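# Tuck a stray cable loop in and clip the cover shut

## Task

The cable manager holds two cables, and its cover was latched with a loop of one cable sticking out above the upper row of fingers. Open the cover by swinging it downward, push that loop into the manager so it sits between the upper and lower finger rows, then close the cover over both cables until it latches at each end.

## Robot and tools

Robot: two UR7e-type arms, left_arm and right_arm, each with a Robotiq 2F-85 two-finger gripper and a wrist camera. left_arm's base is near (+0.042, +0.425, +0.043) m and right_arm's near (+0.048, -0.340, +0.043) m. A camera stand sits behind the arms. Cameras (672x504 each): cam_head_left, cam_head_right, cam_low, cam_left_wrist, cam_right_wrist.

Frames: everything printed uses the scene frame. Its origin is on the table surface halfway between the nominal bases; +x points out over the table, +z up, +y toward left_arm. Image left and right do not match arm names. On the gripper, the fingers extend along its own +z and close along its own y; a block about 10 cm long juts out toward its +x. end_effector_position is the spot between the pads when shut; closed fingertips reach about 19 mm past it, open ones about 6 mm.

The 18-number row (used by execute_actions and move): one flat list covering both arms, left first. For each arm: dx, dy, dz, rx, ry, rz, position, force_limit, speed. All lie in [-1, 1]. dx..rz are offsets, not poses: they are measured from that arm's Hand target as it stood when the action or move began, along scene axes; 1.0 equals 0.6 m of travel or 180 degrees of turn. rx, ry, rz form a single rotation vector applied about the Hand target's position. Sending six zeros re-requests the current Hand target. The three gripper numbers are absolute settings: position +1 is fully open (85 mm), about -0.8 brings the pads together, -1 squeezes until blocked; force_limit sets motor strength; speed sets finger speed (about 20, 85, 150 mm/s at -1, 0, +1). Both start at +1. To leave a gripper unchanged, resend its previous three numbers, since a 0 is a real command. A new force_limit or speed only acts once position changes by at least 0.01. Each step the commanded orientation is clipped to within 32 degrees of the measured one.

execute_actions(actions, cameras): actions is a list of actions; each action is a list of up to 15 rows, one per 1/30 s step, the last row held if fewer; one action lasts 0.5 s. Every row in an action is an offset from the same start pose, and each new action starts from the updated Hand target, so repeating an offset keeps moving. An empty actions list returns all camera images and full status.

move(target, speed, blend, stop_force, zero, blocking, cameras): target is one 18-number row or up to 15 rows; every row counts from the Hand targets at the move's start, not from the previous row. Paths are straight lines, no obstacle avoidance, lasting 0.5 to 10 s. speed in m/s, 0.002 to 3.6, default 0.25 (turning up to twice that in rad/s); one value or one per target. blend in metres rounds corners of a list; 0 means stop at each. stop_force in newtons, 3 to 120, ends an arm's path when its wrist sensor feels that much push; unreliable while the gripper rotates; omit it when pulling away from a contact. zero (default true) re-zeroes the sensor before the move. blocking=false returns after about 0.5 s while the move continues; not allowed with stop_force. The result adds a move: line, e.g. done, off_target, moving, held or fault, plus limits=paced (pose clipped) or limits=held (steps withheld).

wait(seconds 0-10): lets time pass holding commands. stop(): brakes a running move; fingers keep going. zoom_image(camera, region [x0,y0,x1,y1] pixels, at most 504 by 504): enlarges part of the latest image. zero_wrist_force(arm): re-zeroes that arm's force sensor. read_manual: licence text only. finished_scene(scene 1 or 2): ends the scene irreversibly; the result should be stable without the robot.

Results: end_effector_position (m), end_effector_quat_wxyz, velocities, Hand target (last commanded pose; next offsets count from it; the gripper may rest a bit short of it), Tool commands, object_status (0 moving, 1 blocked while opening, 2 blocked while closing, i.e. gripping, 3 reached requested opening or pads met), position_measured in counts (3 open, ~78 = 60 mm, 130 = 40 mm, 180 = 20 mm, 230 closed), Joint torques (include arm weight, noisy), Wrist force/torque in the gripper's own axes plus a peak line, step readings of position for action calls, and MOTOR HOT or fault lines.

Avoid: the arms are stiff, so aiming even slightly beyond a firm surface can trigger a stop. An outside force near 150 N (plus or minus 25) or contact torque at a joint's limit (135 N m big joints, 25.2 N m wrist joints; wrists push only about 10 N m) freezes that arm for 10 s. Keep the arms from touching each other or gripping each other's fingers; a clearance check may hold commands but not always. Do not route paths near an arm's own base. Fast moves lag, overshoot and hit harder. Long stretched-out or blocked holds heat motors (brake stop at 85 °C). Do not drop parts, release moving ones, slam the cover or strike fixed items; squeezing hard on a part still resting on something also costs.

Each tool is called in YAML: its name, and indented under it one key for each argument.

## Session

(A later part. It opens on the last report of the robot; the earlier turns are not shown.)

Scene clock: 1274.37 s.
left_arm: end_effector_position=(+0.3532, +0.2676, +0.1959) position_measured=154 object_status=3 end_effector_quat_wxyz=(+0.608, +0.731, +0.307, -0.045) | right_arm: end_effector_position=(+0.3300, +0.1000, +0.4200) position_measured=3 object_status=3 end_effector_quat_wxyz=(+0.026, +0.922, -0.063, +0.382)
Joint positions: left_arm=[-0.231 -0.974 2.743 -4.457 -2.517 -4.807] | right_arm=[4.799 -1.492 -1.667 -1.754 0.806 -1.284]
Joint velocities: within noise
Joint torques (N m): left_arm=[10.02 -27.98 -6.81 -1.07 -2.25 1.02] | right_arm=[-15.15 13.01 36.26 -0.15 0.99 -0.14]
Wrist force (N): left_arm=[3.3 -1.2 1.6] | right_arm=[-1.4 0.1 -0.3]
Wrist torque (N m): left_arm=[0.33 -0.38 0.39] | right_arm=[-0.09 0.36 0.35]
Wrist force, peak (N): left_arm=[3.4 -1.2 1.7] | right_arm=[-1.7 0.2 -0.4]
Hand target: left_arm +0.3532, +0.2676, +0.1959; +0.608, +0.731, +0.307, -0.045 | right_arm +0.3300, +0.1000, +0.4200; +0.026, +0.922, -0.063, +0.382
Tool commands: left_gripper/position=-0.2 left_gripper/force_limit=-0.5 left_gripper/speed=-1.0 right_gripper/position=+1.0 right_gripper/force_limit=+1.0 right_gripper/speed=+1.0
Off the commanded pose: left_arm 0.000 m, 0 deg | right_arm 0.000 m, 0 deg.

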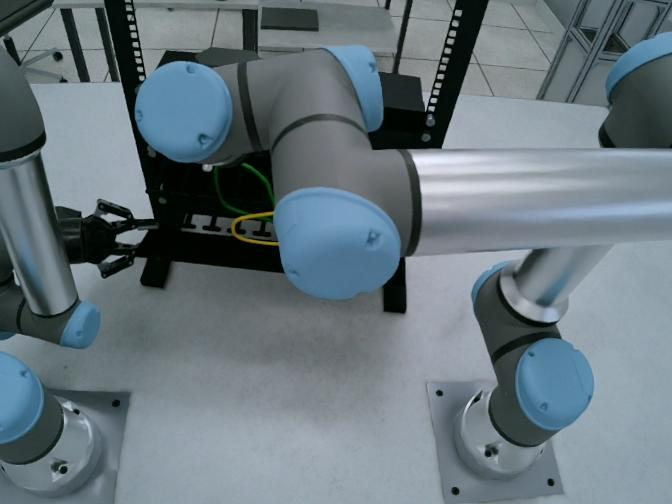

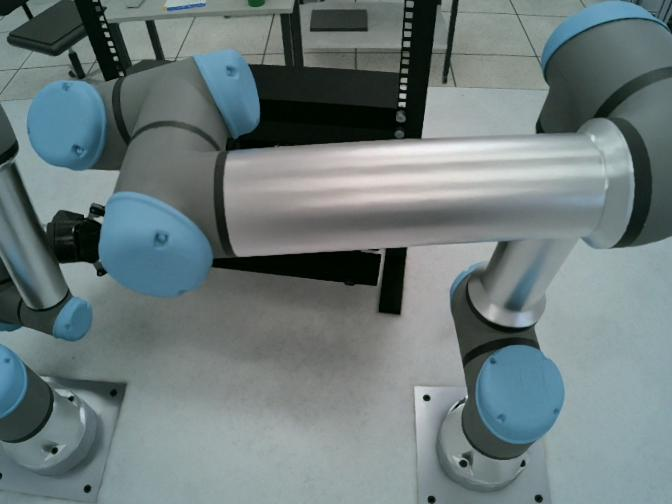

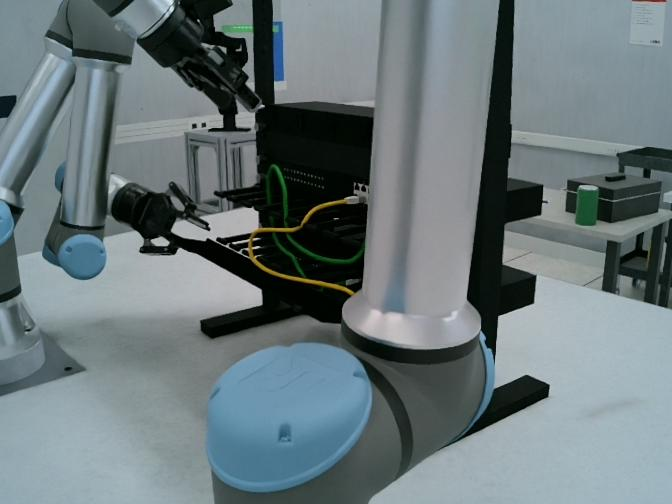

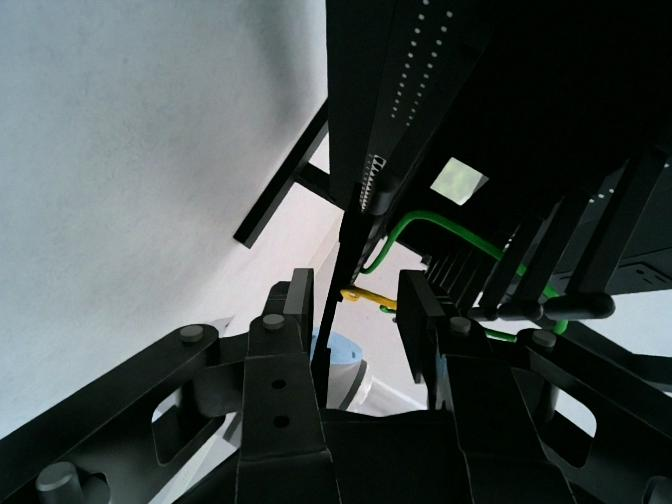

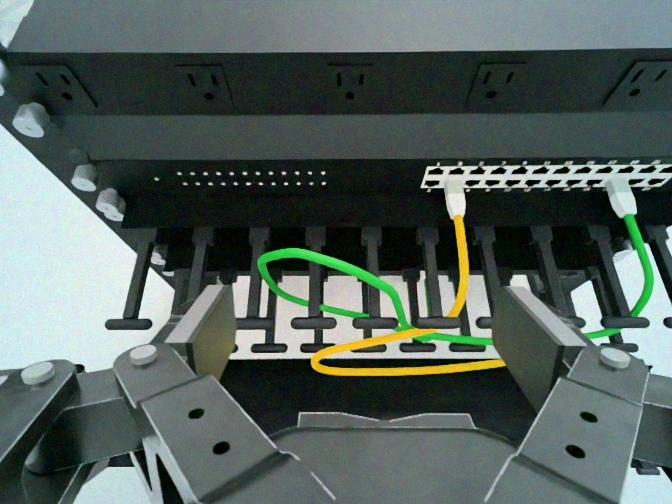

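move:
  target: [0.0046, -0.0006, -0.0202, 0, 0, 0, 0.0, -0.5, -1, 0, 0, 0, 0, 0, 0, 1, 1, 1]
  speed: 0.02
  cameras: ["cam_left_wrist", "cam_low"]

zoom_image:
  camera: "cam_low"
  region: [130, 150, 400, 330]

Scene clock: 1290.67 s.
left_arm: end_effector_position=(+0.3559, +0.2672, +0.1838) position_measured=128 object_status=3 end_effector_quat_wxyz=(+0.608, +0.731, +0.306, -0.045) | right_arm: end_effector_position=(+0.3300, +0.1000, +0.4200) position_measured=3 object_status=3 end_effector_quat_wxyz=(+0.026, +0.922, -0.063, +0.382)
Joint positions: left_arm=[-0.23 -0.908 2.729 -4.508 -2.518 -4.806] | right_arm=[4.799 -1.492 -1.667 -1.754 0.806 -1.284]
Joint torques (N m): left_arm=[8.67 -16.68 -4.66 -3.84 -2.09 -1.39] | right_arm=[-14.81 13.15 35.79 -0.15 0.71 0.31]
Wrist force (N): left_arm=[3.8 -1.2 1.8] | right_arm=[-1.3 -0.1 -0.5]
Wrist torque (N m): left_arm=[0.32 -0.40 0.34] | right_arm=[-0.13 0.35 0.35]
Wrist force, peak (N): left_arm=[3.8 -1.6 2.0] | right_arm=[-1.6 -0.2 -0.7]
Hand target: left_arm +0.3559, +0.2672, +0.1837; +0.608, +0.731, +0.307, -0.045 | right_arm +0.3300, +0.1000, +0.4200; +0.026, +0.922, -0.063, +0.382
Off the commanded pose: left_arm 0.000 m, 0 deg | right_arm 0.000 m, 0 deg.
move: done
Images, in order (width x height): cam_low 672x504, cam_left_wrist 672x504.

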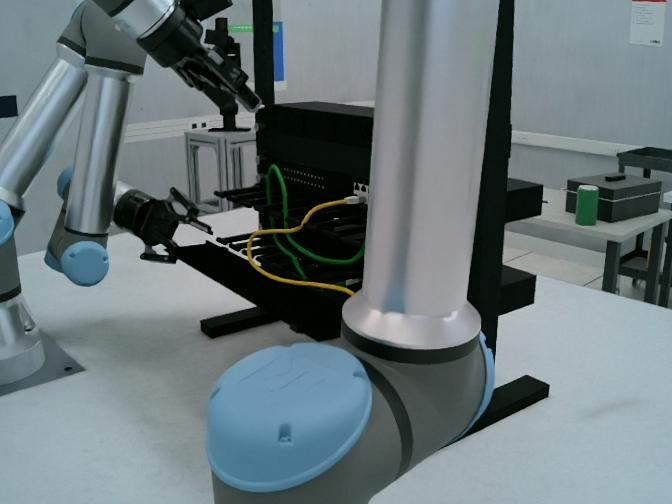

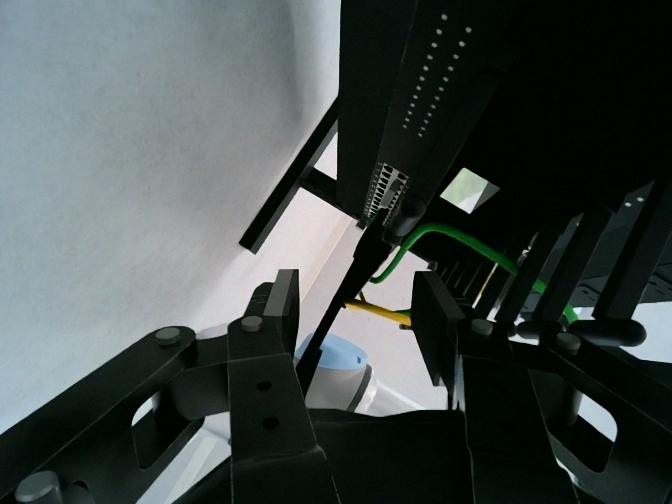

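Scaled by 1.867 from the camera's 672x504 image, which has a finer 960x720 frame.

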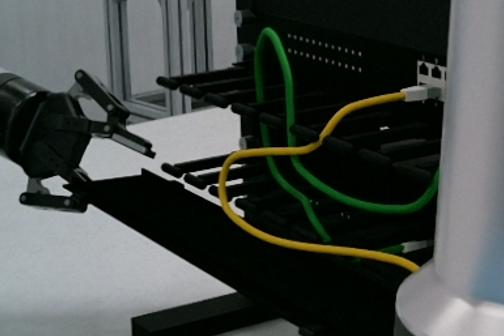

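move:
  target: [0, 0, 0, 0, 0, 0, 0.0, -0.5, -1, 0.0025, 0.0867, -0.1383, -0.0057, -0.0832, 0.0434, -0.13, -0.8, 0]
  speed: 0.2
  cameras: ["cam_right_wrist", "cam_low"]

Scene clock: 1343.43 s.
left_arm: end_effector_position=(+0.3559, +0.2672, +0.1837) position_measured=128 object_status=3 end_effector_quat_wxyz=(+0.608, +0.731, +0.307, -0.045) | right_arm: end_effector_position=(+0.3315, +0.1520, +0.3370) position_measured=145 object_status=3 end_effector_quat_wxyz=(+0.000, +0.866, +0.000, +0.500)
Joint positions: left_arm=[-0.23 -0.908 2.729 -4.508 -2.518 -4.806] | right_arm=[4.88 -1.604 -1.901 -1.46 0.543 -1.278]
Joint torques (N m): left_arm=[-1.34 -17.69 -4.77 -3.61 0.19 -1.52] | right_arm=[14.33 14.58 12.7 4.97 -4.42 -1.32]
Wrist force (N): left_arm=[3.8 -1.2 1.7] | right_arm=[-1.4 -0.3 -0.3]
Wrist torque (N m): left_arm=[0.33 -0.41 0.35] | right_arm=[-0.16 0.31 0.33]
Wrist force, peak (N): left_arm=[4.0 -1.1 1.9] | right_arm=[-2.8 -0.5 0.2]
Hand target: left_arm +0.3559, +0.2672, +0.1837; +0.608, +0.731, +0.307, -0.045 | right_arm +0.3315, +0.1520, +0.3370; +0.000, +0.866, +0.000, +0.500
Off the commanded pose: left_arm 0.000 m, 0 deg | right_arm 0.000 m, 0 deg.
move: done
Images, in order (width x height): cam_low 672x504, cam_right_wrist 672x504.

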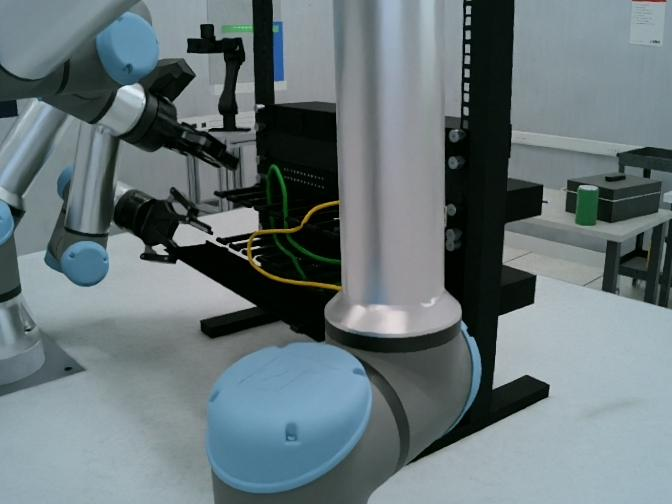

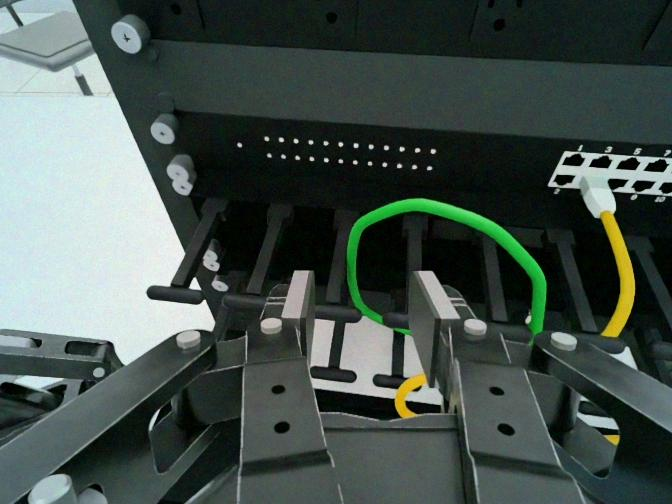

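zoom_image:
  camera: "cam_right_wrist"
  region: [220, 180, 480, 400]

Scaled by 1.938 from the camera's 672x504 image, which has a finer 960x720 frame.

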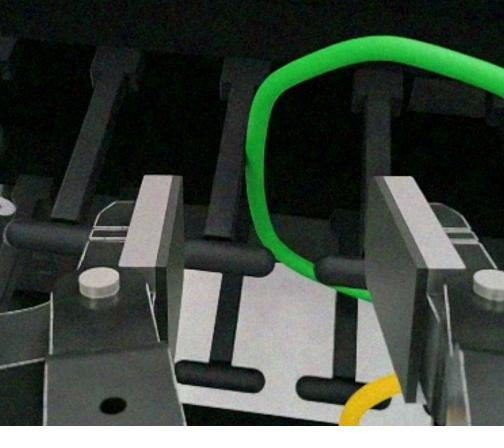

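move:
  target: [0, 0, 0, 0, 0, 0, 0.0, -0.5, -1, 0.1125, -0.0043, -0.0625, 0, 0, 0, -0.13, -0.8, 0]
  speed: 0.12
  cameras: ["cam_right_wrist"]

zoom_image:
  camera: "cam_right_wrist"
  region: [220, 160, 480, 380]

Scene clock: 1384.50 s.
left_arm: end_effector_position=(+0.3559, +0.2672, +0.1837) position_measured=128 object_status=3 end_effector_quat_wxyz=(+0.608, +0.731, +0.307, -0.045) | right_arm: end_effector_position=(+0.3989, +0.1495, +0.2995) position_measured=145 object_status=3 end_effector_quat_wxyz=(+0.000, +0.866, +0.000, +0.500)
Joint positions: left_arm=[-0.23 -0.908 2.729 -4.508 -2.518 -4.806] | right_arm=[4.741 -1.687 -1.982 -1.062 0.523 -1.55]
Joint torques (N m): left_arm=[-8.44 -17.85 -4.96 -3.74 0.18 -1.48] | right_arm=[-14.71 18.45 12.03 5.4 0.49 -1.63]
Wrist force (N): left_arm=[3.7 -1.1 1.6] | right_arm=[-1.3 -0.3 -0.3]
Wrist torque (N m): left_arm=[0.34 -0.38 0.34] | right_arm=[-0.16 0.31 0.33]
Wrist force, peak (N): left_arm=[4.0 -1.3 1.6] | right_arm=[-1.8 -0.5 -1.5]
Hand target: left_arm +0.3559, +0.2672, +0.1837; +0.608, +0.731, +0.307, -0.045 | right_arm +0.3990, +0.1495, +0.2995; +0.000, +0.866, +0.000, +0.500
Off the commanded pose: left_arm 0.000 m, 0 deg | right_arm 0.000 m, 0 deg.
move: done
Images, in order (width x height): cam_right_wrist 672x504.

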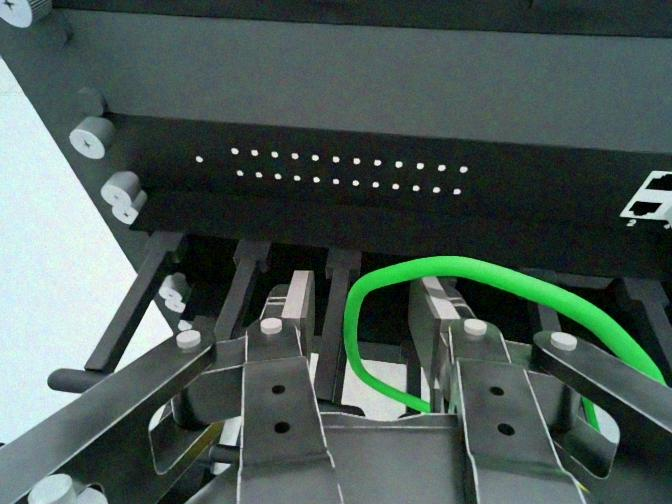

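Scaled by 1.938 from the camera's 672x504 image, which has a finer 960x720 frame.

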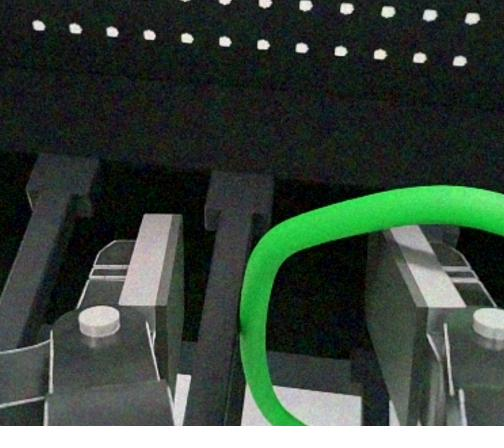

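execute_actions:
  actions:
    - [[0,0,0,0,0,0,0,-0.5,-1,0,0,0,0,0,0,-1,-0.7,-0.6]]
    - [[0,0,0,0,0,0,0,-0.5,-1,0,0,0,0,0,0,-1,-0.7,-0.6]]
    - [[0,0,0,0,0,0,0,-0.5,-1,0,0,0,0,0,0,-1,-0.7,-0.6]]
  cameras: ["cam_right_wrist"]

zoom_image:
  camera: "cam_right_wrist"
  region: [220, 160, 480, 380]

Scene clock: 1395.80 s.
left_arm: end_effector_position=(+0.3559, +0.2672, +0.1837) position_measured=128 object_status=3 end_effector_quat_wxyz=(+0.608, +0.731, +0.307, -0.045) | right_arm: end_effector_position=(+0.3990, +0.1495, +0.2995) position_measured=220 object_status=2 end_effector_quat_wxyz=(+0.000, +0.866, +0.000, +0.500)
Joint positions: left_arm=[-0.23 -0.908 2.729 -4.508 -2.518 -4.806] | right_arm=[4.741 -1.687 -1.982 -1.061 0.524 -1.55]
Joint torques (N m): left_arm=[-8.79 -17.41 -4.92 -3.74 0.26 -1.41] | right_arm=[-14.06 20.02 11.82 4.19 0.36 -1.37]
Wrist force (N): left_arm=[3.4 -1.2 1.7] | right_arm=[-1.4 -0.8 -0.2]
Wrist torque (N m): left_arm=[0.32 -0.33 0.35] | right_arm=[-0.13 0.35 0.36]
Wrist force, peak (N): left_arm=[3.9 -1.0 2.1] | right_arm=[-1.6 -1.2 0.0]
Hand target: left_arm +0.3559, +0.2672, +0.1837; +0.608, +0.731, +0.307, -0.045 | right_arm +0.3990, +0.1495, +0.2995; +0.000, +0.866, +0.000, +0.500
Off the commanded pose: left_arm 0.000 m, 0 deg | right_arm 0.000 m, 0 deg.
Step readings (end_effector_position of left_arm | right_arm):
0: (+0.3559, +0.2672, +0.1837) | (+0.3990, +0.1495, +0.2995)
1: (+0.3559, +0.2672, +0.1837) | (+0.3990, +0.1495, +0.2995)
2: (+0.3559, +0.2672, +0.1837) | (+0.3990, +0.1495, +0.2995)
4: (+0.3559, +0.2672, +0.1837) | (+0.3990, +0.1495, +0.2995)
8: (+0.3559, +0.2672, +0.1837) | (+0.3990, +0.1495, +0.2995)
15: (+0.3559, +0.2672, +0.1837) | (+0.3990, +0.1495, +0.2995)
16: (+0.3559, +0.2672, +0.1837) | (+0.3990, +0.1495, +0.2995)
17: (+0.3559, +0.2672, +0.1837) | (+0.3990, +0.1495, +0.2995)
19: (+0.3559, +0.2672, +0.1837) | (+0.3990, +0.1495, +0.2995)
23: (+0.3559, +0.2672, +0.1837) | (+0.3990, +0.1495, +0.2995)
30: (+0.3559, +0.2672, +0.1837) | (+0.3990, +0.1495, +0.2995)
31: (+0.3559, +0.2672, +0.1837) | (+0.3990, +0.1495, +0.2995)
32: (+0.3559, +0.2672, +0.1837) | (+0.3990, +0.1495, +0.2995)
34: (+0.3559, +0.2672, +0.1837) | (+0.3990, +0.1495, +0.2995)
38: (+0.3559, +0.2672, +0.1837) | (+0.3990, +0.1495, +0.2995)
45: (+0.3559, +0.2672, +0.1837) | (+0.3990, +0.1495, +0.2995)
Images, in order (width x height): cam_right_wrist 672x504.

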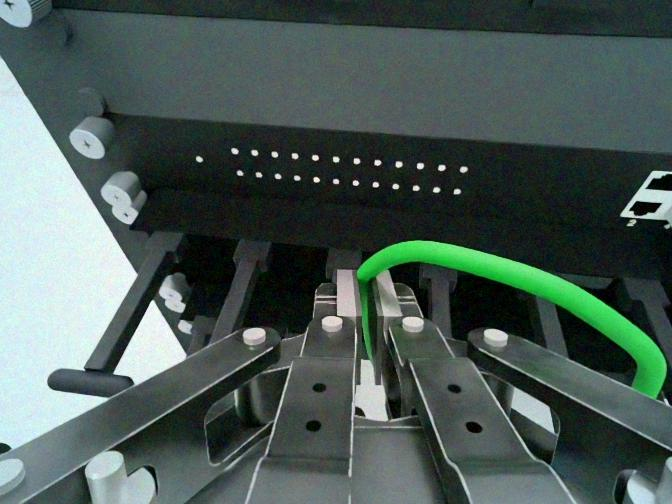

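Scaled by 1.938 from the camera's 672x504 image, which has a finer 960x720 frame.

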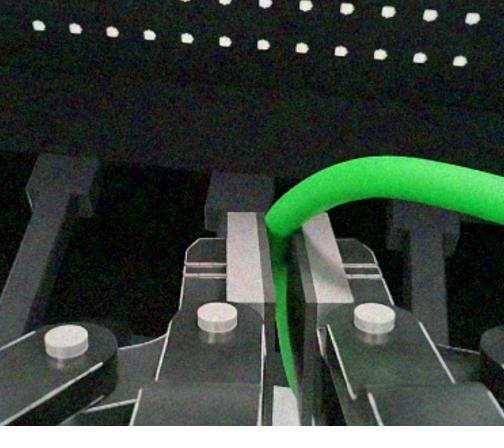

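move:
  target:
    - [0, 0, 0, 0, 0, 0, 0.0, -0.5, -1, -0.04, -0.0108, -0.003, 0, 0, 0, -1, -0.7, -0.6]
    - [0, 0, 0, 0, 0, 0, 0.0, -0.5, -1, -0.115, -0.0192, -0.01, 0, 0, 0, -1, -0.7, -0.6]
  speed: 0.08
  blend: [0.005, 0]
  cameras: ["cam_right_wrist", "cam_low"]

zoom_image:
  camera: "cam_low"
  region: [130, 120, 400, 330]

Scene clock: 1423.17 s.
left_arm: end_effector_position=(+0.3559, +0.2672, +0.1837) position_measured=128 object_status=3 end_effector_quat_wxyz=(+0.608, +0.731, +0.307, -0.045) | right_arm: end_effector_position=(+0.3300, +0.1379, +0.2935) position_measured=220 object_status=2 end_effector_quat_wxyz=(+0.000, +0.866, +0.000, +0.500)
Joint positions: left_arm=[-0.23 -0.908 2.729 -4.508 -2.518 -4.806] | right_arm=[4.887 -1.615 -2.008 -1.354 0.544 -1.264]
Joint torques (N m): left_arm=[-9.19 -17.97 -4.77 -3.73 0 -1.33] | right_arm=[15.94 35.55 32.19 -0.52 0.96 1.27]
Wrist force (N): left_arm=[3.7 -1.3 1.6] | right_arm=[-0.9 -1.2 -0.2]
Wrist torque (N m): left_arm=[0.31 -0.39 0.34] | right_arm=[-0.08 0.31 0.17]
Wrist force, peak (N): left_arm=[4.0 -1.3 1.8] | right_arm=[-0.2 -2.2 0.7]
Hand target: left_arm +0.3559, +0.2672, +0.1837; +0.608, +0.731, +0.307, -0.045 | right_arm +0.3300, +0.1379, +0.2935; +0.000, +0.866, +0.000, +0.500
Off the commanded pose: left_arm 0.000 m, 0 deg | right_arm 0.000 m, 0 deg.
move: done
Images, in order (width x height): cam_low 672x504, cam_right_wrist 672x504.

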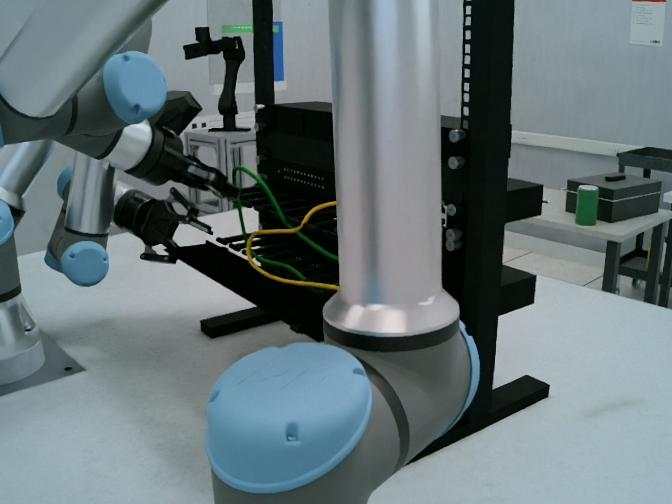

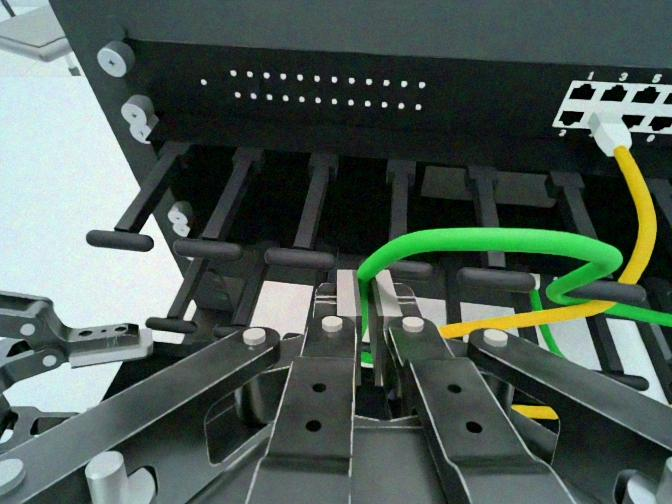

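Scaled by 1.867 from the camera's 672x504 image, which has a finer 960x720 frame.

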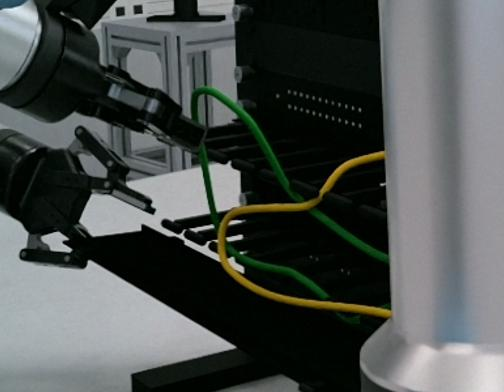

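zoom_image:
  camera: "cam_right_wrist"
  region: [340, 150, 672, 420]

Scaled by 1.518 from the camera's 672x504 image, which has a finer 960x720 frame.

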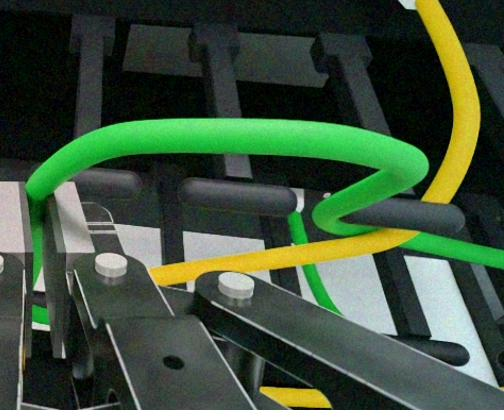

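move:
  target:
    - [0, 0, 0, 0, 0, 0, 0.0, -0.5, -1, -0.05, -0.005, -0.0475, 0.2274, -0.0741, -0.1407, -1, -0.7, -0.6]
    - [0, 0, 0, 0, 0, 0, 0.0, -0.5, -1, -0.0417, -0.0032, -0.1025, 0.4548, -0.1482, -0.2814, -1, -0.7, -0.6]
  speed: 0.15
  blend: [0.02, 0]
  cameras: ["cam_right_wrist", "cam_low", "cam_head_left"]

zoom_image:
  camera: "cam_low"
  region: [130, 120, 400, 330]

Scene clock: 1494.97 s.
left_arm: end_effector_position=(+0.3559, +0.2672, +0.1837) position_measured=128 object_status=3 end_effector_quat_wxyz=(+0.608, +0.731, +0.307, -0.045) | right_arm: end_effector_position=(+0.3049, +0.1360, +0.2320) position_measured=220 object_status=2 end_effector_quat_wxyz=(+0.349, -0.455, +0.650, -0.499)
Joint positions: left_arm=[-0.23 -0.908 2.729 -4.508 -2.518 -4.806] | right_arm=[4.928 -1.976 -1.726 -2.107 0.601 1.17]
Joint torques (N m): left_arm=[-8.2 -17.18 -4.67 -3.59 0.14 -1.36] | right_arm=[-15.62 27.09 29.11 -2.1 2.17 1.38]
Wrist force (N): left_arm=[4.0 -1.5 2.0] | right_arm=[2.1 -2.4 -2.3]
Wrist torque (N m): left_arm=[0.30 -0.40 0.36] | right_arm=[0.23 -0.44 -0.17]
Wrist force, peak (N): left_arm=[4.2 -1.4 2.0] | right_arm=[2.4 -2.6 -2.7]
Hand target: left_arm +0.3559, +0.2672, +0.1837; +0.608, +0.731, +0.307, -0.045 | right_arm +0.3049, +0.1360, +0.2320; +0.349, -0.455, +0.650, -0.499
Off the commanded pose: left_arm 0.000 m, 0 deg | right_arm 0.000 m, 0 deg.
move: done
Images, in order (width x height): cam_head_left 672x504, cam_low 672x504, cam_right_wrist 672x504.

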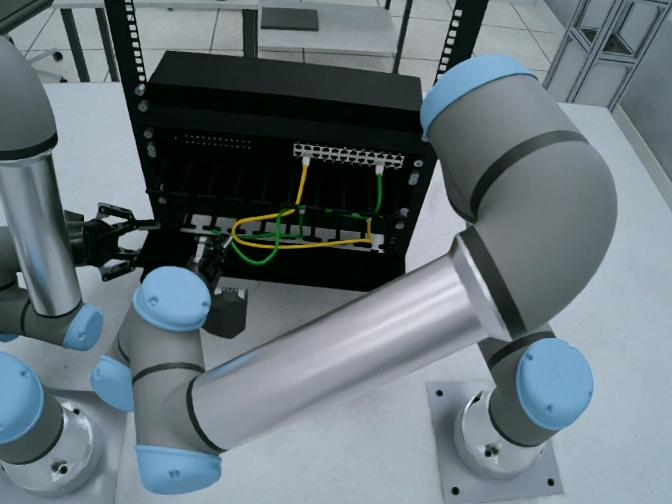

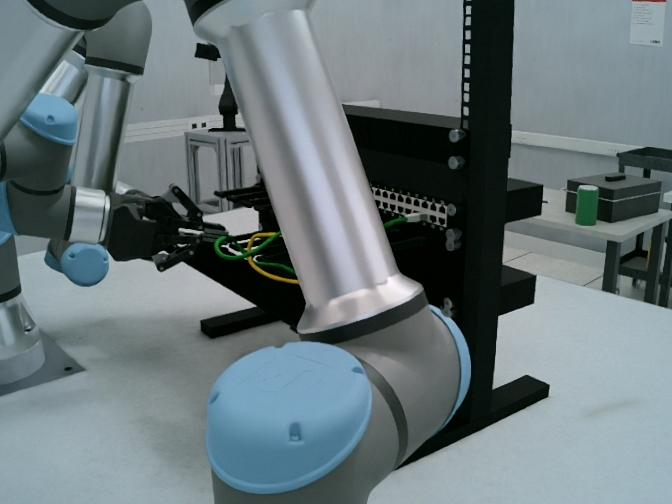

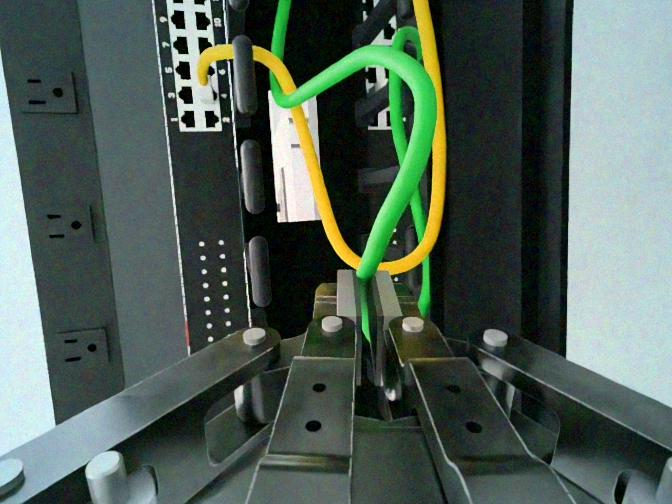

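Scaled by 1.867 from the camera's 672x504 image, which has a finer 960x720 frame.

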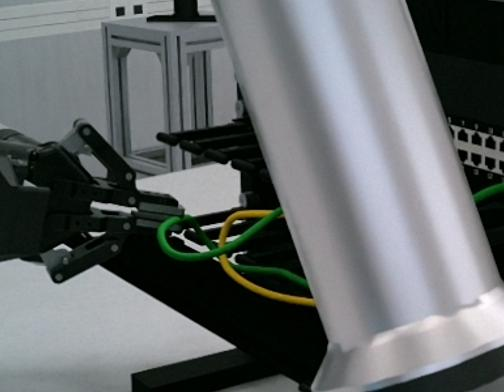

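move:
  target: [0.0091, -0.00125, -0.018, 0, 0, 0, 0.0, -0.5, -1, 0, 0, 0.0217, 0, 0, 0, -1, -0.7, -0.6]
  speed: 0.03
  cameras: ["cam_right_wrist", "cam_left_wrist", "cam_head_left"]

zoom_image:
  camera: "cam_head_left"
  region: [130, 120, 430, 350]

Scene clock: 1540.20 s.
left_arm: end_effector_position=(+0.3614, +0.2665, +0.1730) position_measured=128 object_status=3 end_effector_quat_wxyz=(+0.608, +0.731, +0.306, -0.045) | right_arm: end_effector_position=(+0.3049, +0.1360, +0.2450) position_measured=220 object_status=2 end_effector_quat_wxyz=(+0.349, -0.455, +0.650, -0.499)
Joint positions: left_arm=[-0.227 -0.858 2.707 -4.535 -2.521 -4.804] | right_arm=[4.928 -1.96 -1.711 -2.138 0.601 1.17]
Joint torques (N m): left_arm=[8.51 -19.48 -4.62 -3.66 -2.53 -0.9] | right_arm=[-14.46 48.39 29.58 -2.25 1.07 0.24]
Wrist force (N): left_arm=[4.1 -1.3 1.5] | right_arm=[1.9 -1.1 -1.0]
Wrist torque (N m): left_arm=[0.32 -0.39 0.34] | right_arm=[0.18 -0.45 -0.19]
Wrist force, peak (N): left_arm=[4.3 -1.5 2.1] | right_arm=[2.5 -2.5 -2.7]
Hand target: left_arm +0.3614, +0.2664, +0.1729; +0.608, +0.731, +0.307, -0.045 | right_arm +0.3049, +0.1360, +0.2450; +0.349, -0.455, +0.650, -0.499
Off the commanded pose: left_arm 0.000 m, 0 deg | right_arm 0.000 m, 0 deg.
move: done
Images, in order (width x height): cam_head_left 672x504, cam_left_wrist 672x504, cam_right_wrist 672x504.

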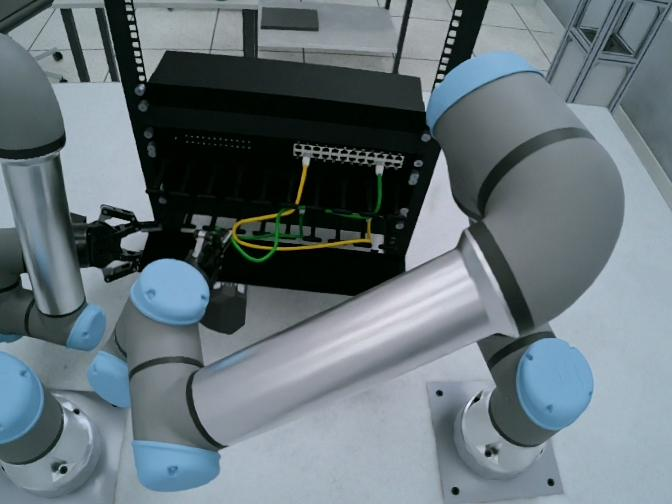

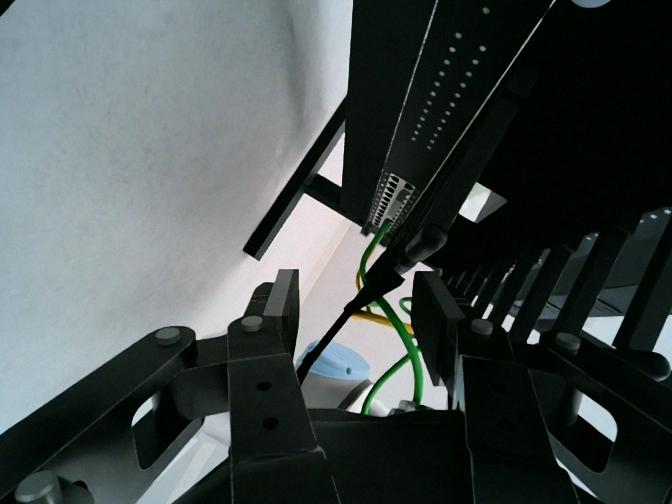

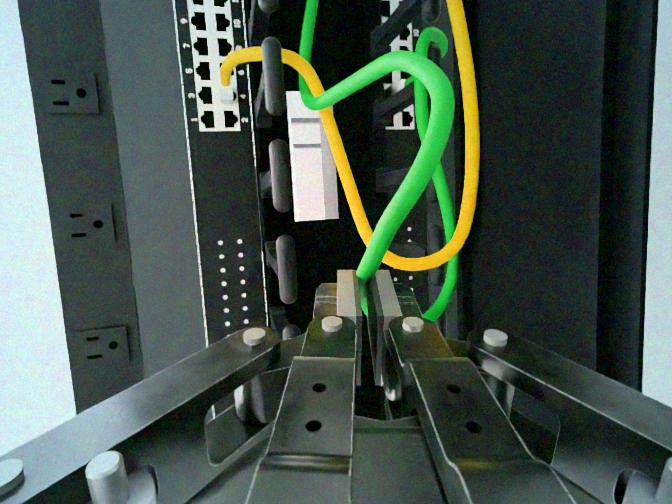

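Scaled by 1.680 from the camera's 672x504 image, which has a finer 960x720 frame.

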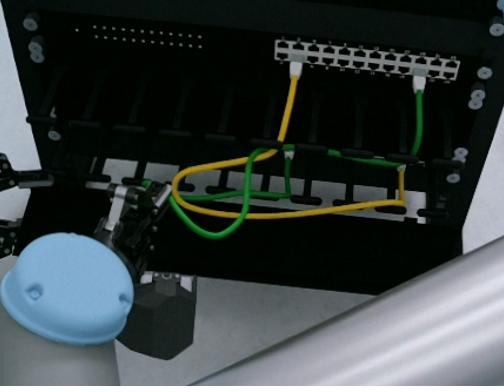

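move:
  target: [0, 0, 0, 0, 0, 0, 0.0, -0.5, -1, 0.0825, -0.008, -0.0167, 0, 0, 0, -1, -0.7, -0.6]
  speed: 0.06
  stop_force: 15
  cameras: ["cam_right_wrist", "cam_head_left", "cam_low"]

zoom_image:
  camera: "cam_head_left"
  region: [130, 120, 430, 350]

Scene clock: 1556.37 s.
left_arm: end_effector_position=(+0.3614, +0.2665, +0.1729) position_measured=128 object_status=3 end_effector_quat_wxyz=(+0.608, +0.731, +0.307, -0.045) | right_arm: end_effector_position=(+0.3544, +0.1312, +0.2350) position_measured=220 object_status=2 end_effector_quat_wxyz=(+0.349, -0.455, +0.650, -0.499)
Joint positions: left_arm=[-0.227 -0.857 2.707 -4.535 -2.521 -4.804] | right_arm=[4.84 -1.963 -1.746 -2.031 0.524 1.089]
Joint torques (N m): left_arm=[6.89 -18.68 -4.53 -3.76 -1.89 -1.36] | right_arm=[-15.24 26.24 7.16 3.49 -2.94 -1.3]
Wrist force (N): left_arm=[4.1 -1.3 1.6] | right_arm=[3.1 -4.6 -1.5]
Wrist torque (N m): left_arm=[0.32 -0.41 0.34] | right_arm=[0.17 -0.43 0.03]
Wrist force, peak (N): left_arm=[4.3 -1.6 1.9] | right_arm=[3.4 -4.7 -1.3]
Hand target: left_arm +0.3614, +0.2664, +0.1729; +0.608, +0.731, +0.307, -0.045 | right_arm +0.3544, +0.1312, +0.2350; +0.349, -0.455, +0.650, -0.499
Off the commanded pose: left_arm 0.000 m, 0 deg | right_arm 0.000 m, 0 deg.
move: done
Images, in order (width x height): cam_head_left 672x504, cam_low 672x504, cam_right_wrist 672x504.

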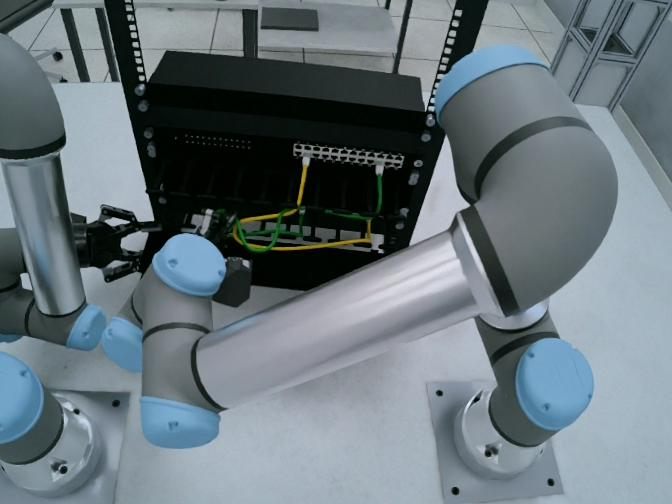

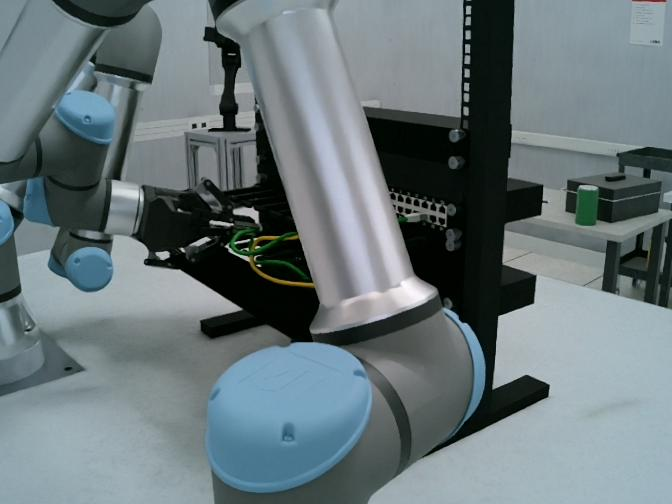

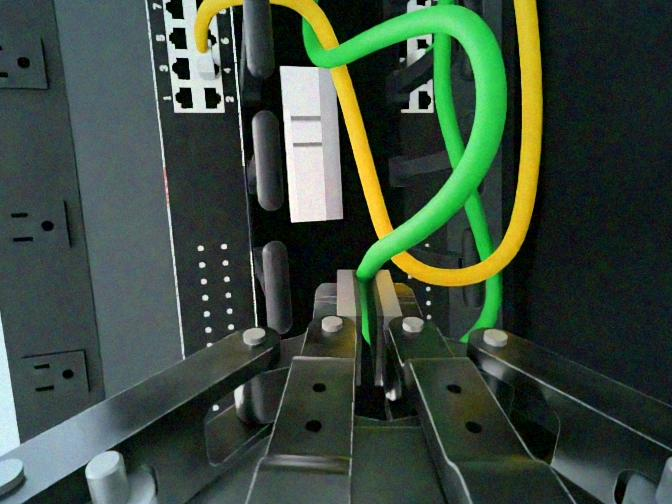

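Scaled by 1.680 from the camera's 672x504 image, which has a finer 960x720 frame.

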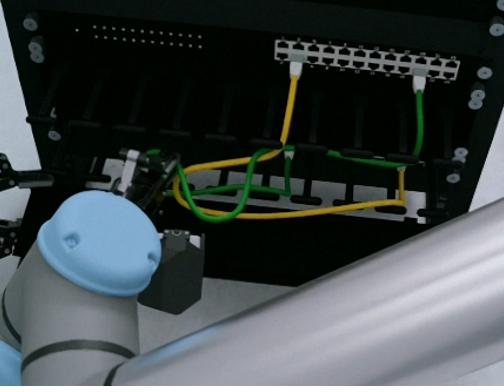

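move:
  target: [0, 0, 0, 0, 0, 0, 0.0, -0.5, -1, 0.056, -0.007, -0.0117, 0, 0, 0, -1, -0.7, -0.6]
  speed: 0.06
  stop_force: 20
  cameras: ["cam_right_wrist", "cam_head_left", "cam_low"]

zoom_image:
  camera: "cam_head_left"
  region: [130, 120, 430, 350]

Scene clock: 1567.00 s.
left_arm: end_effector_position=(+0.3614, +0.2664, +0.1729) position_measured=128 object_status=3 end_effector_quat_wxyz=(+0.608, +0.731, +0.307, -0.045) | right_arm: end_effector_position=(+0.3880, +0.1270, +0.2280) position_measured=220 object_status=2 end_effector_quat_wxyz=(+0.349, -0.455, +0.650, -0.499)
Joint positions: left_arm=[-0.227 -0.857 2.707 -4.535 -2.521 -4.804] | right_arm=[4.779 -1.969 -1.769 -1.942 0.472 1.02]
Joint torques (N m): left_arm=[1.92 -19.4 -4.34 -3.06 -0.29 -1.33] | right_arm=[-15.71 28.69 5.83 3.34 -3.38 -1.35]
Wrist force (N): left_arm=[4.4 -1.5 1.8] | right_arm=[1.0 -0.3 -1.8]
Wrist torque (N m): left_arm=[0.30 -0.44 0.34] | right_arm=[0.10 -0.35 -0.02]
Wrist force, peak (N): left_arm=[4.4 -1.3 2.1] | right_arm=[3.2 -4.8 -1.2]
Hand target: left_arm +0.3614, +0.2664, +0.1729; +0.608, +0.731, +0.307, -0.045 | right_arm +0.3880, +0.1270, +0.2280; +0.349, -0.455, +0.650, -0.499
Off the commanded pose: left_arm 0.000 m, 0 deg | right_arm 0.000 m, 0 deg.
move: done
Images, in order (width x height): cam_head_left 672x504, cam_low 672x504, cam_right_wrist 672x504.

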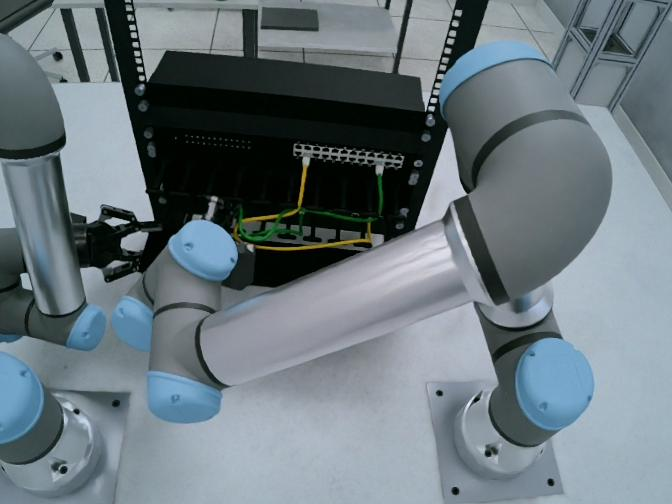

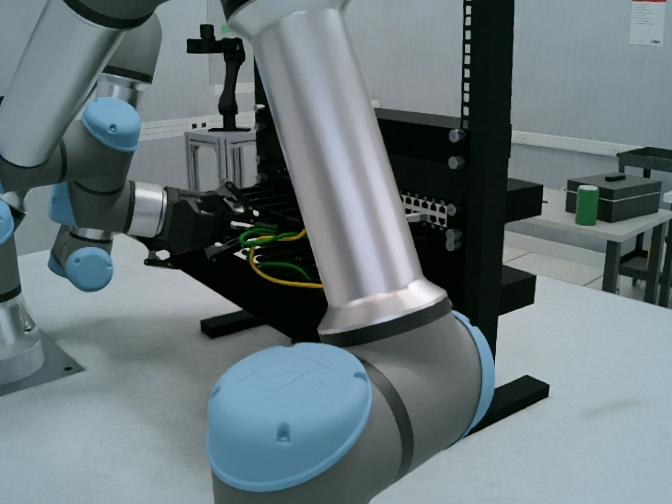

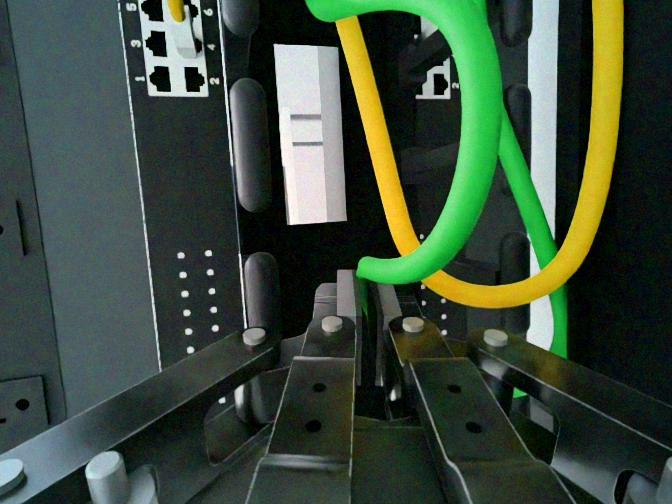

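Scaled by 1.680 from the camera's 672x504 image, which has a finer 960x720 frame.

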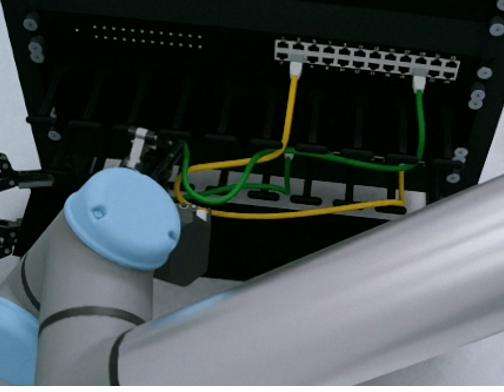

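move:
  target:
    - [0, 0, 0, 0, 0, 0, 0.0, -0.5, -1, 0, 0, 0, 0, 0, 0, -0.55, -0.7, -1]
    - [0, 0, 0, 0, 0, 0, 0.0, -0.5, -1, -0.056, 0.007, 0.0117, 0, 0, 0, -0.55, -0.7, -1]
  speed: 0.06
  cameras: ["cam_right_wrist", "cam_head_left", "cam_low"]

zoom_image:
  camera: "cam_head_left"
  region: [130, 120, 430, 350]

Scene clock: 1577.07 s.
left_arm: end_effector_position=(+0.3614, +0.2665, +0.1729) position_measured=128 object_status=3 end_effector_quat_wxyz=(+0.608, +0.731, +0.307, -0.045) | right_arm: end_effector_position=(+0.3545, +0.1312, +0.2350) position_measured=200 object_status=1 end_effector_quat_wxyz=(+0.349, -0.455, +0.650, -0.499)
Joint positions: left_arm=[-0.227 -0.857 2.707 -4.535 -2.521 -4.804] | right_arm=[4.839 -1.963 -1.746 -2.031 0.524 1.089]
Joint torques (N m): left_arm=[-3.29 -20.5 -3.18 -2.55 -0.11 -1.31] | right_arm=[14.62 44.15 28.18 -1.88 2.27 1.15]
Wrist force (N): left_arm=[4.6 -1.6 1.8] | right_arm=[1.2 -2.7 -0.6]
Wrist torque (N m): left_arm=[0.33 -0.43 0.35] | right_arm=[0.12 -0.41 -0.15]
Wrist force, peak (N): left_arm=[4.7 -1.7 2.1] | right_arm=[0.5 14.9 -9.3]
Hand target: left_arm +0.3614, +0.2664, +0.1729; +0.608, +0.731, +0.307, -0.045 | right_arm +0.3544, +0.1312, +0.2350; +0.349, -0.455, +0.650, -0.499
Off the commanded pose: left_arm 0.000 m, 0 deg | right_arm 0.000 m, 0 deg.
move: done
Images, in order (width x height): cam_head_left 672x504, cam_low 672x504, cam_right_wrist 672x504.

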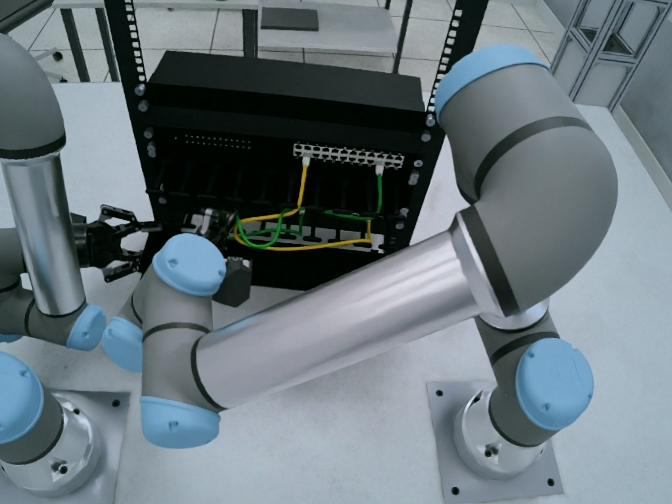

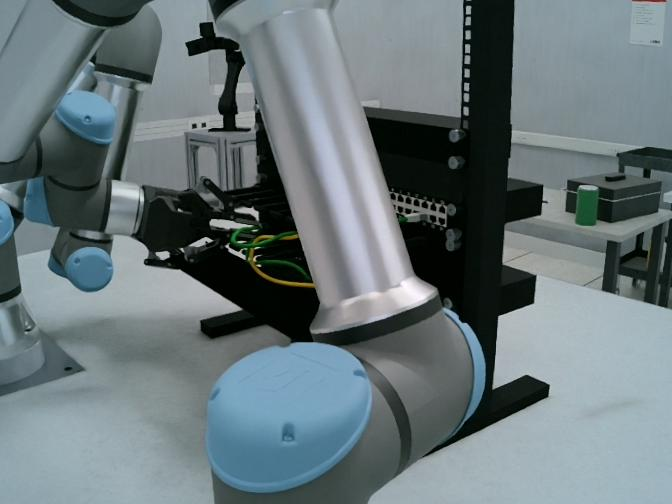

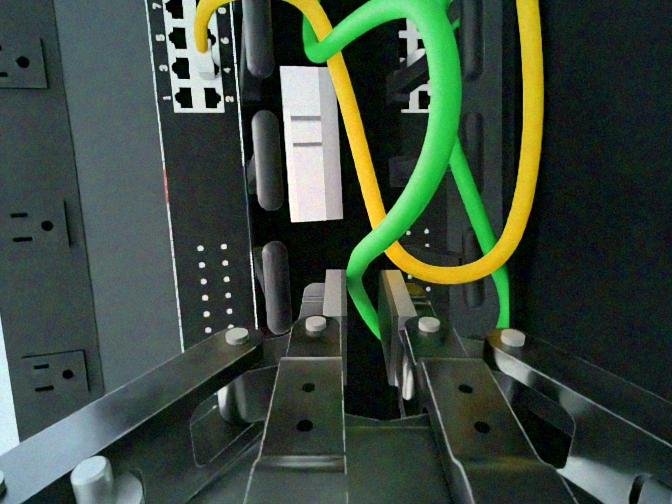

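Scaled by 1.680 from the camera's 672x504 image, which has a finer 960x720 frame.

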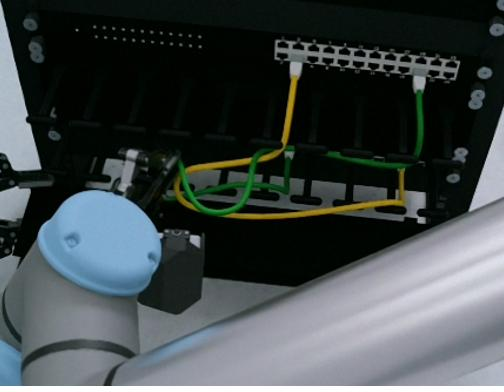

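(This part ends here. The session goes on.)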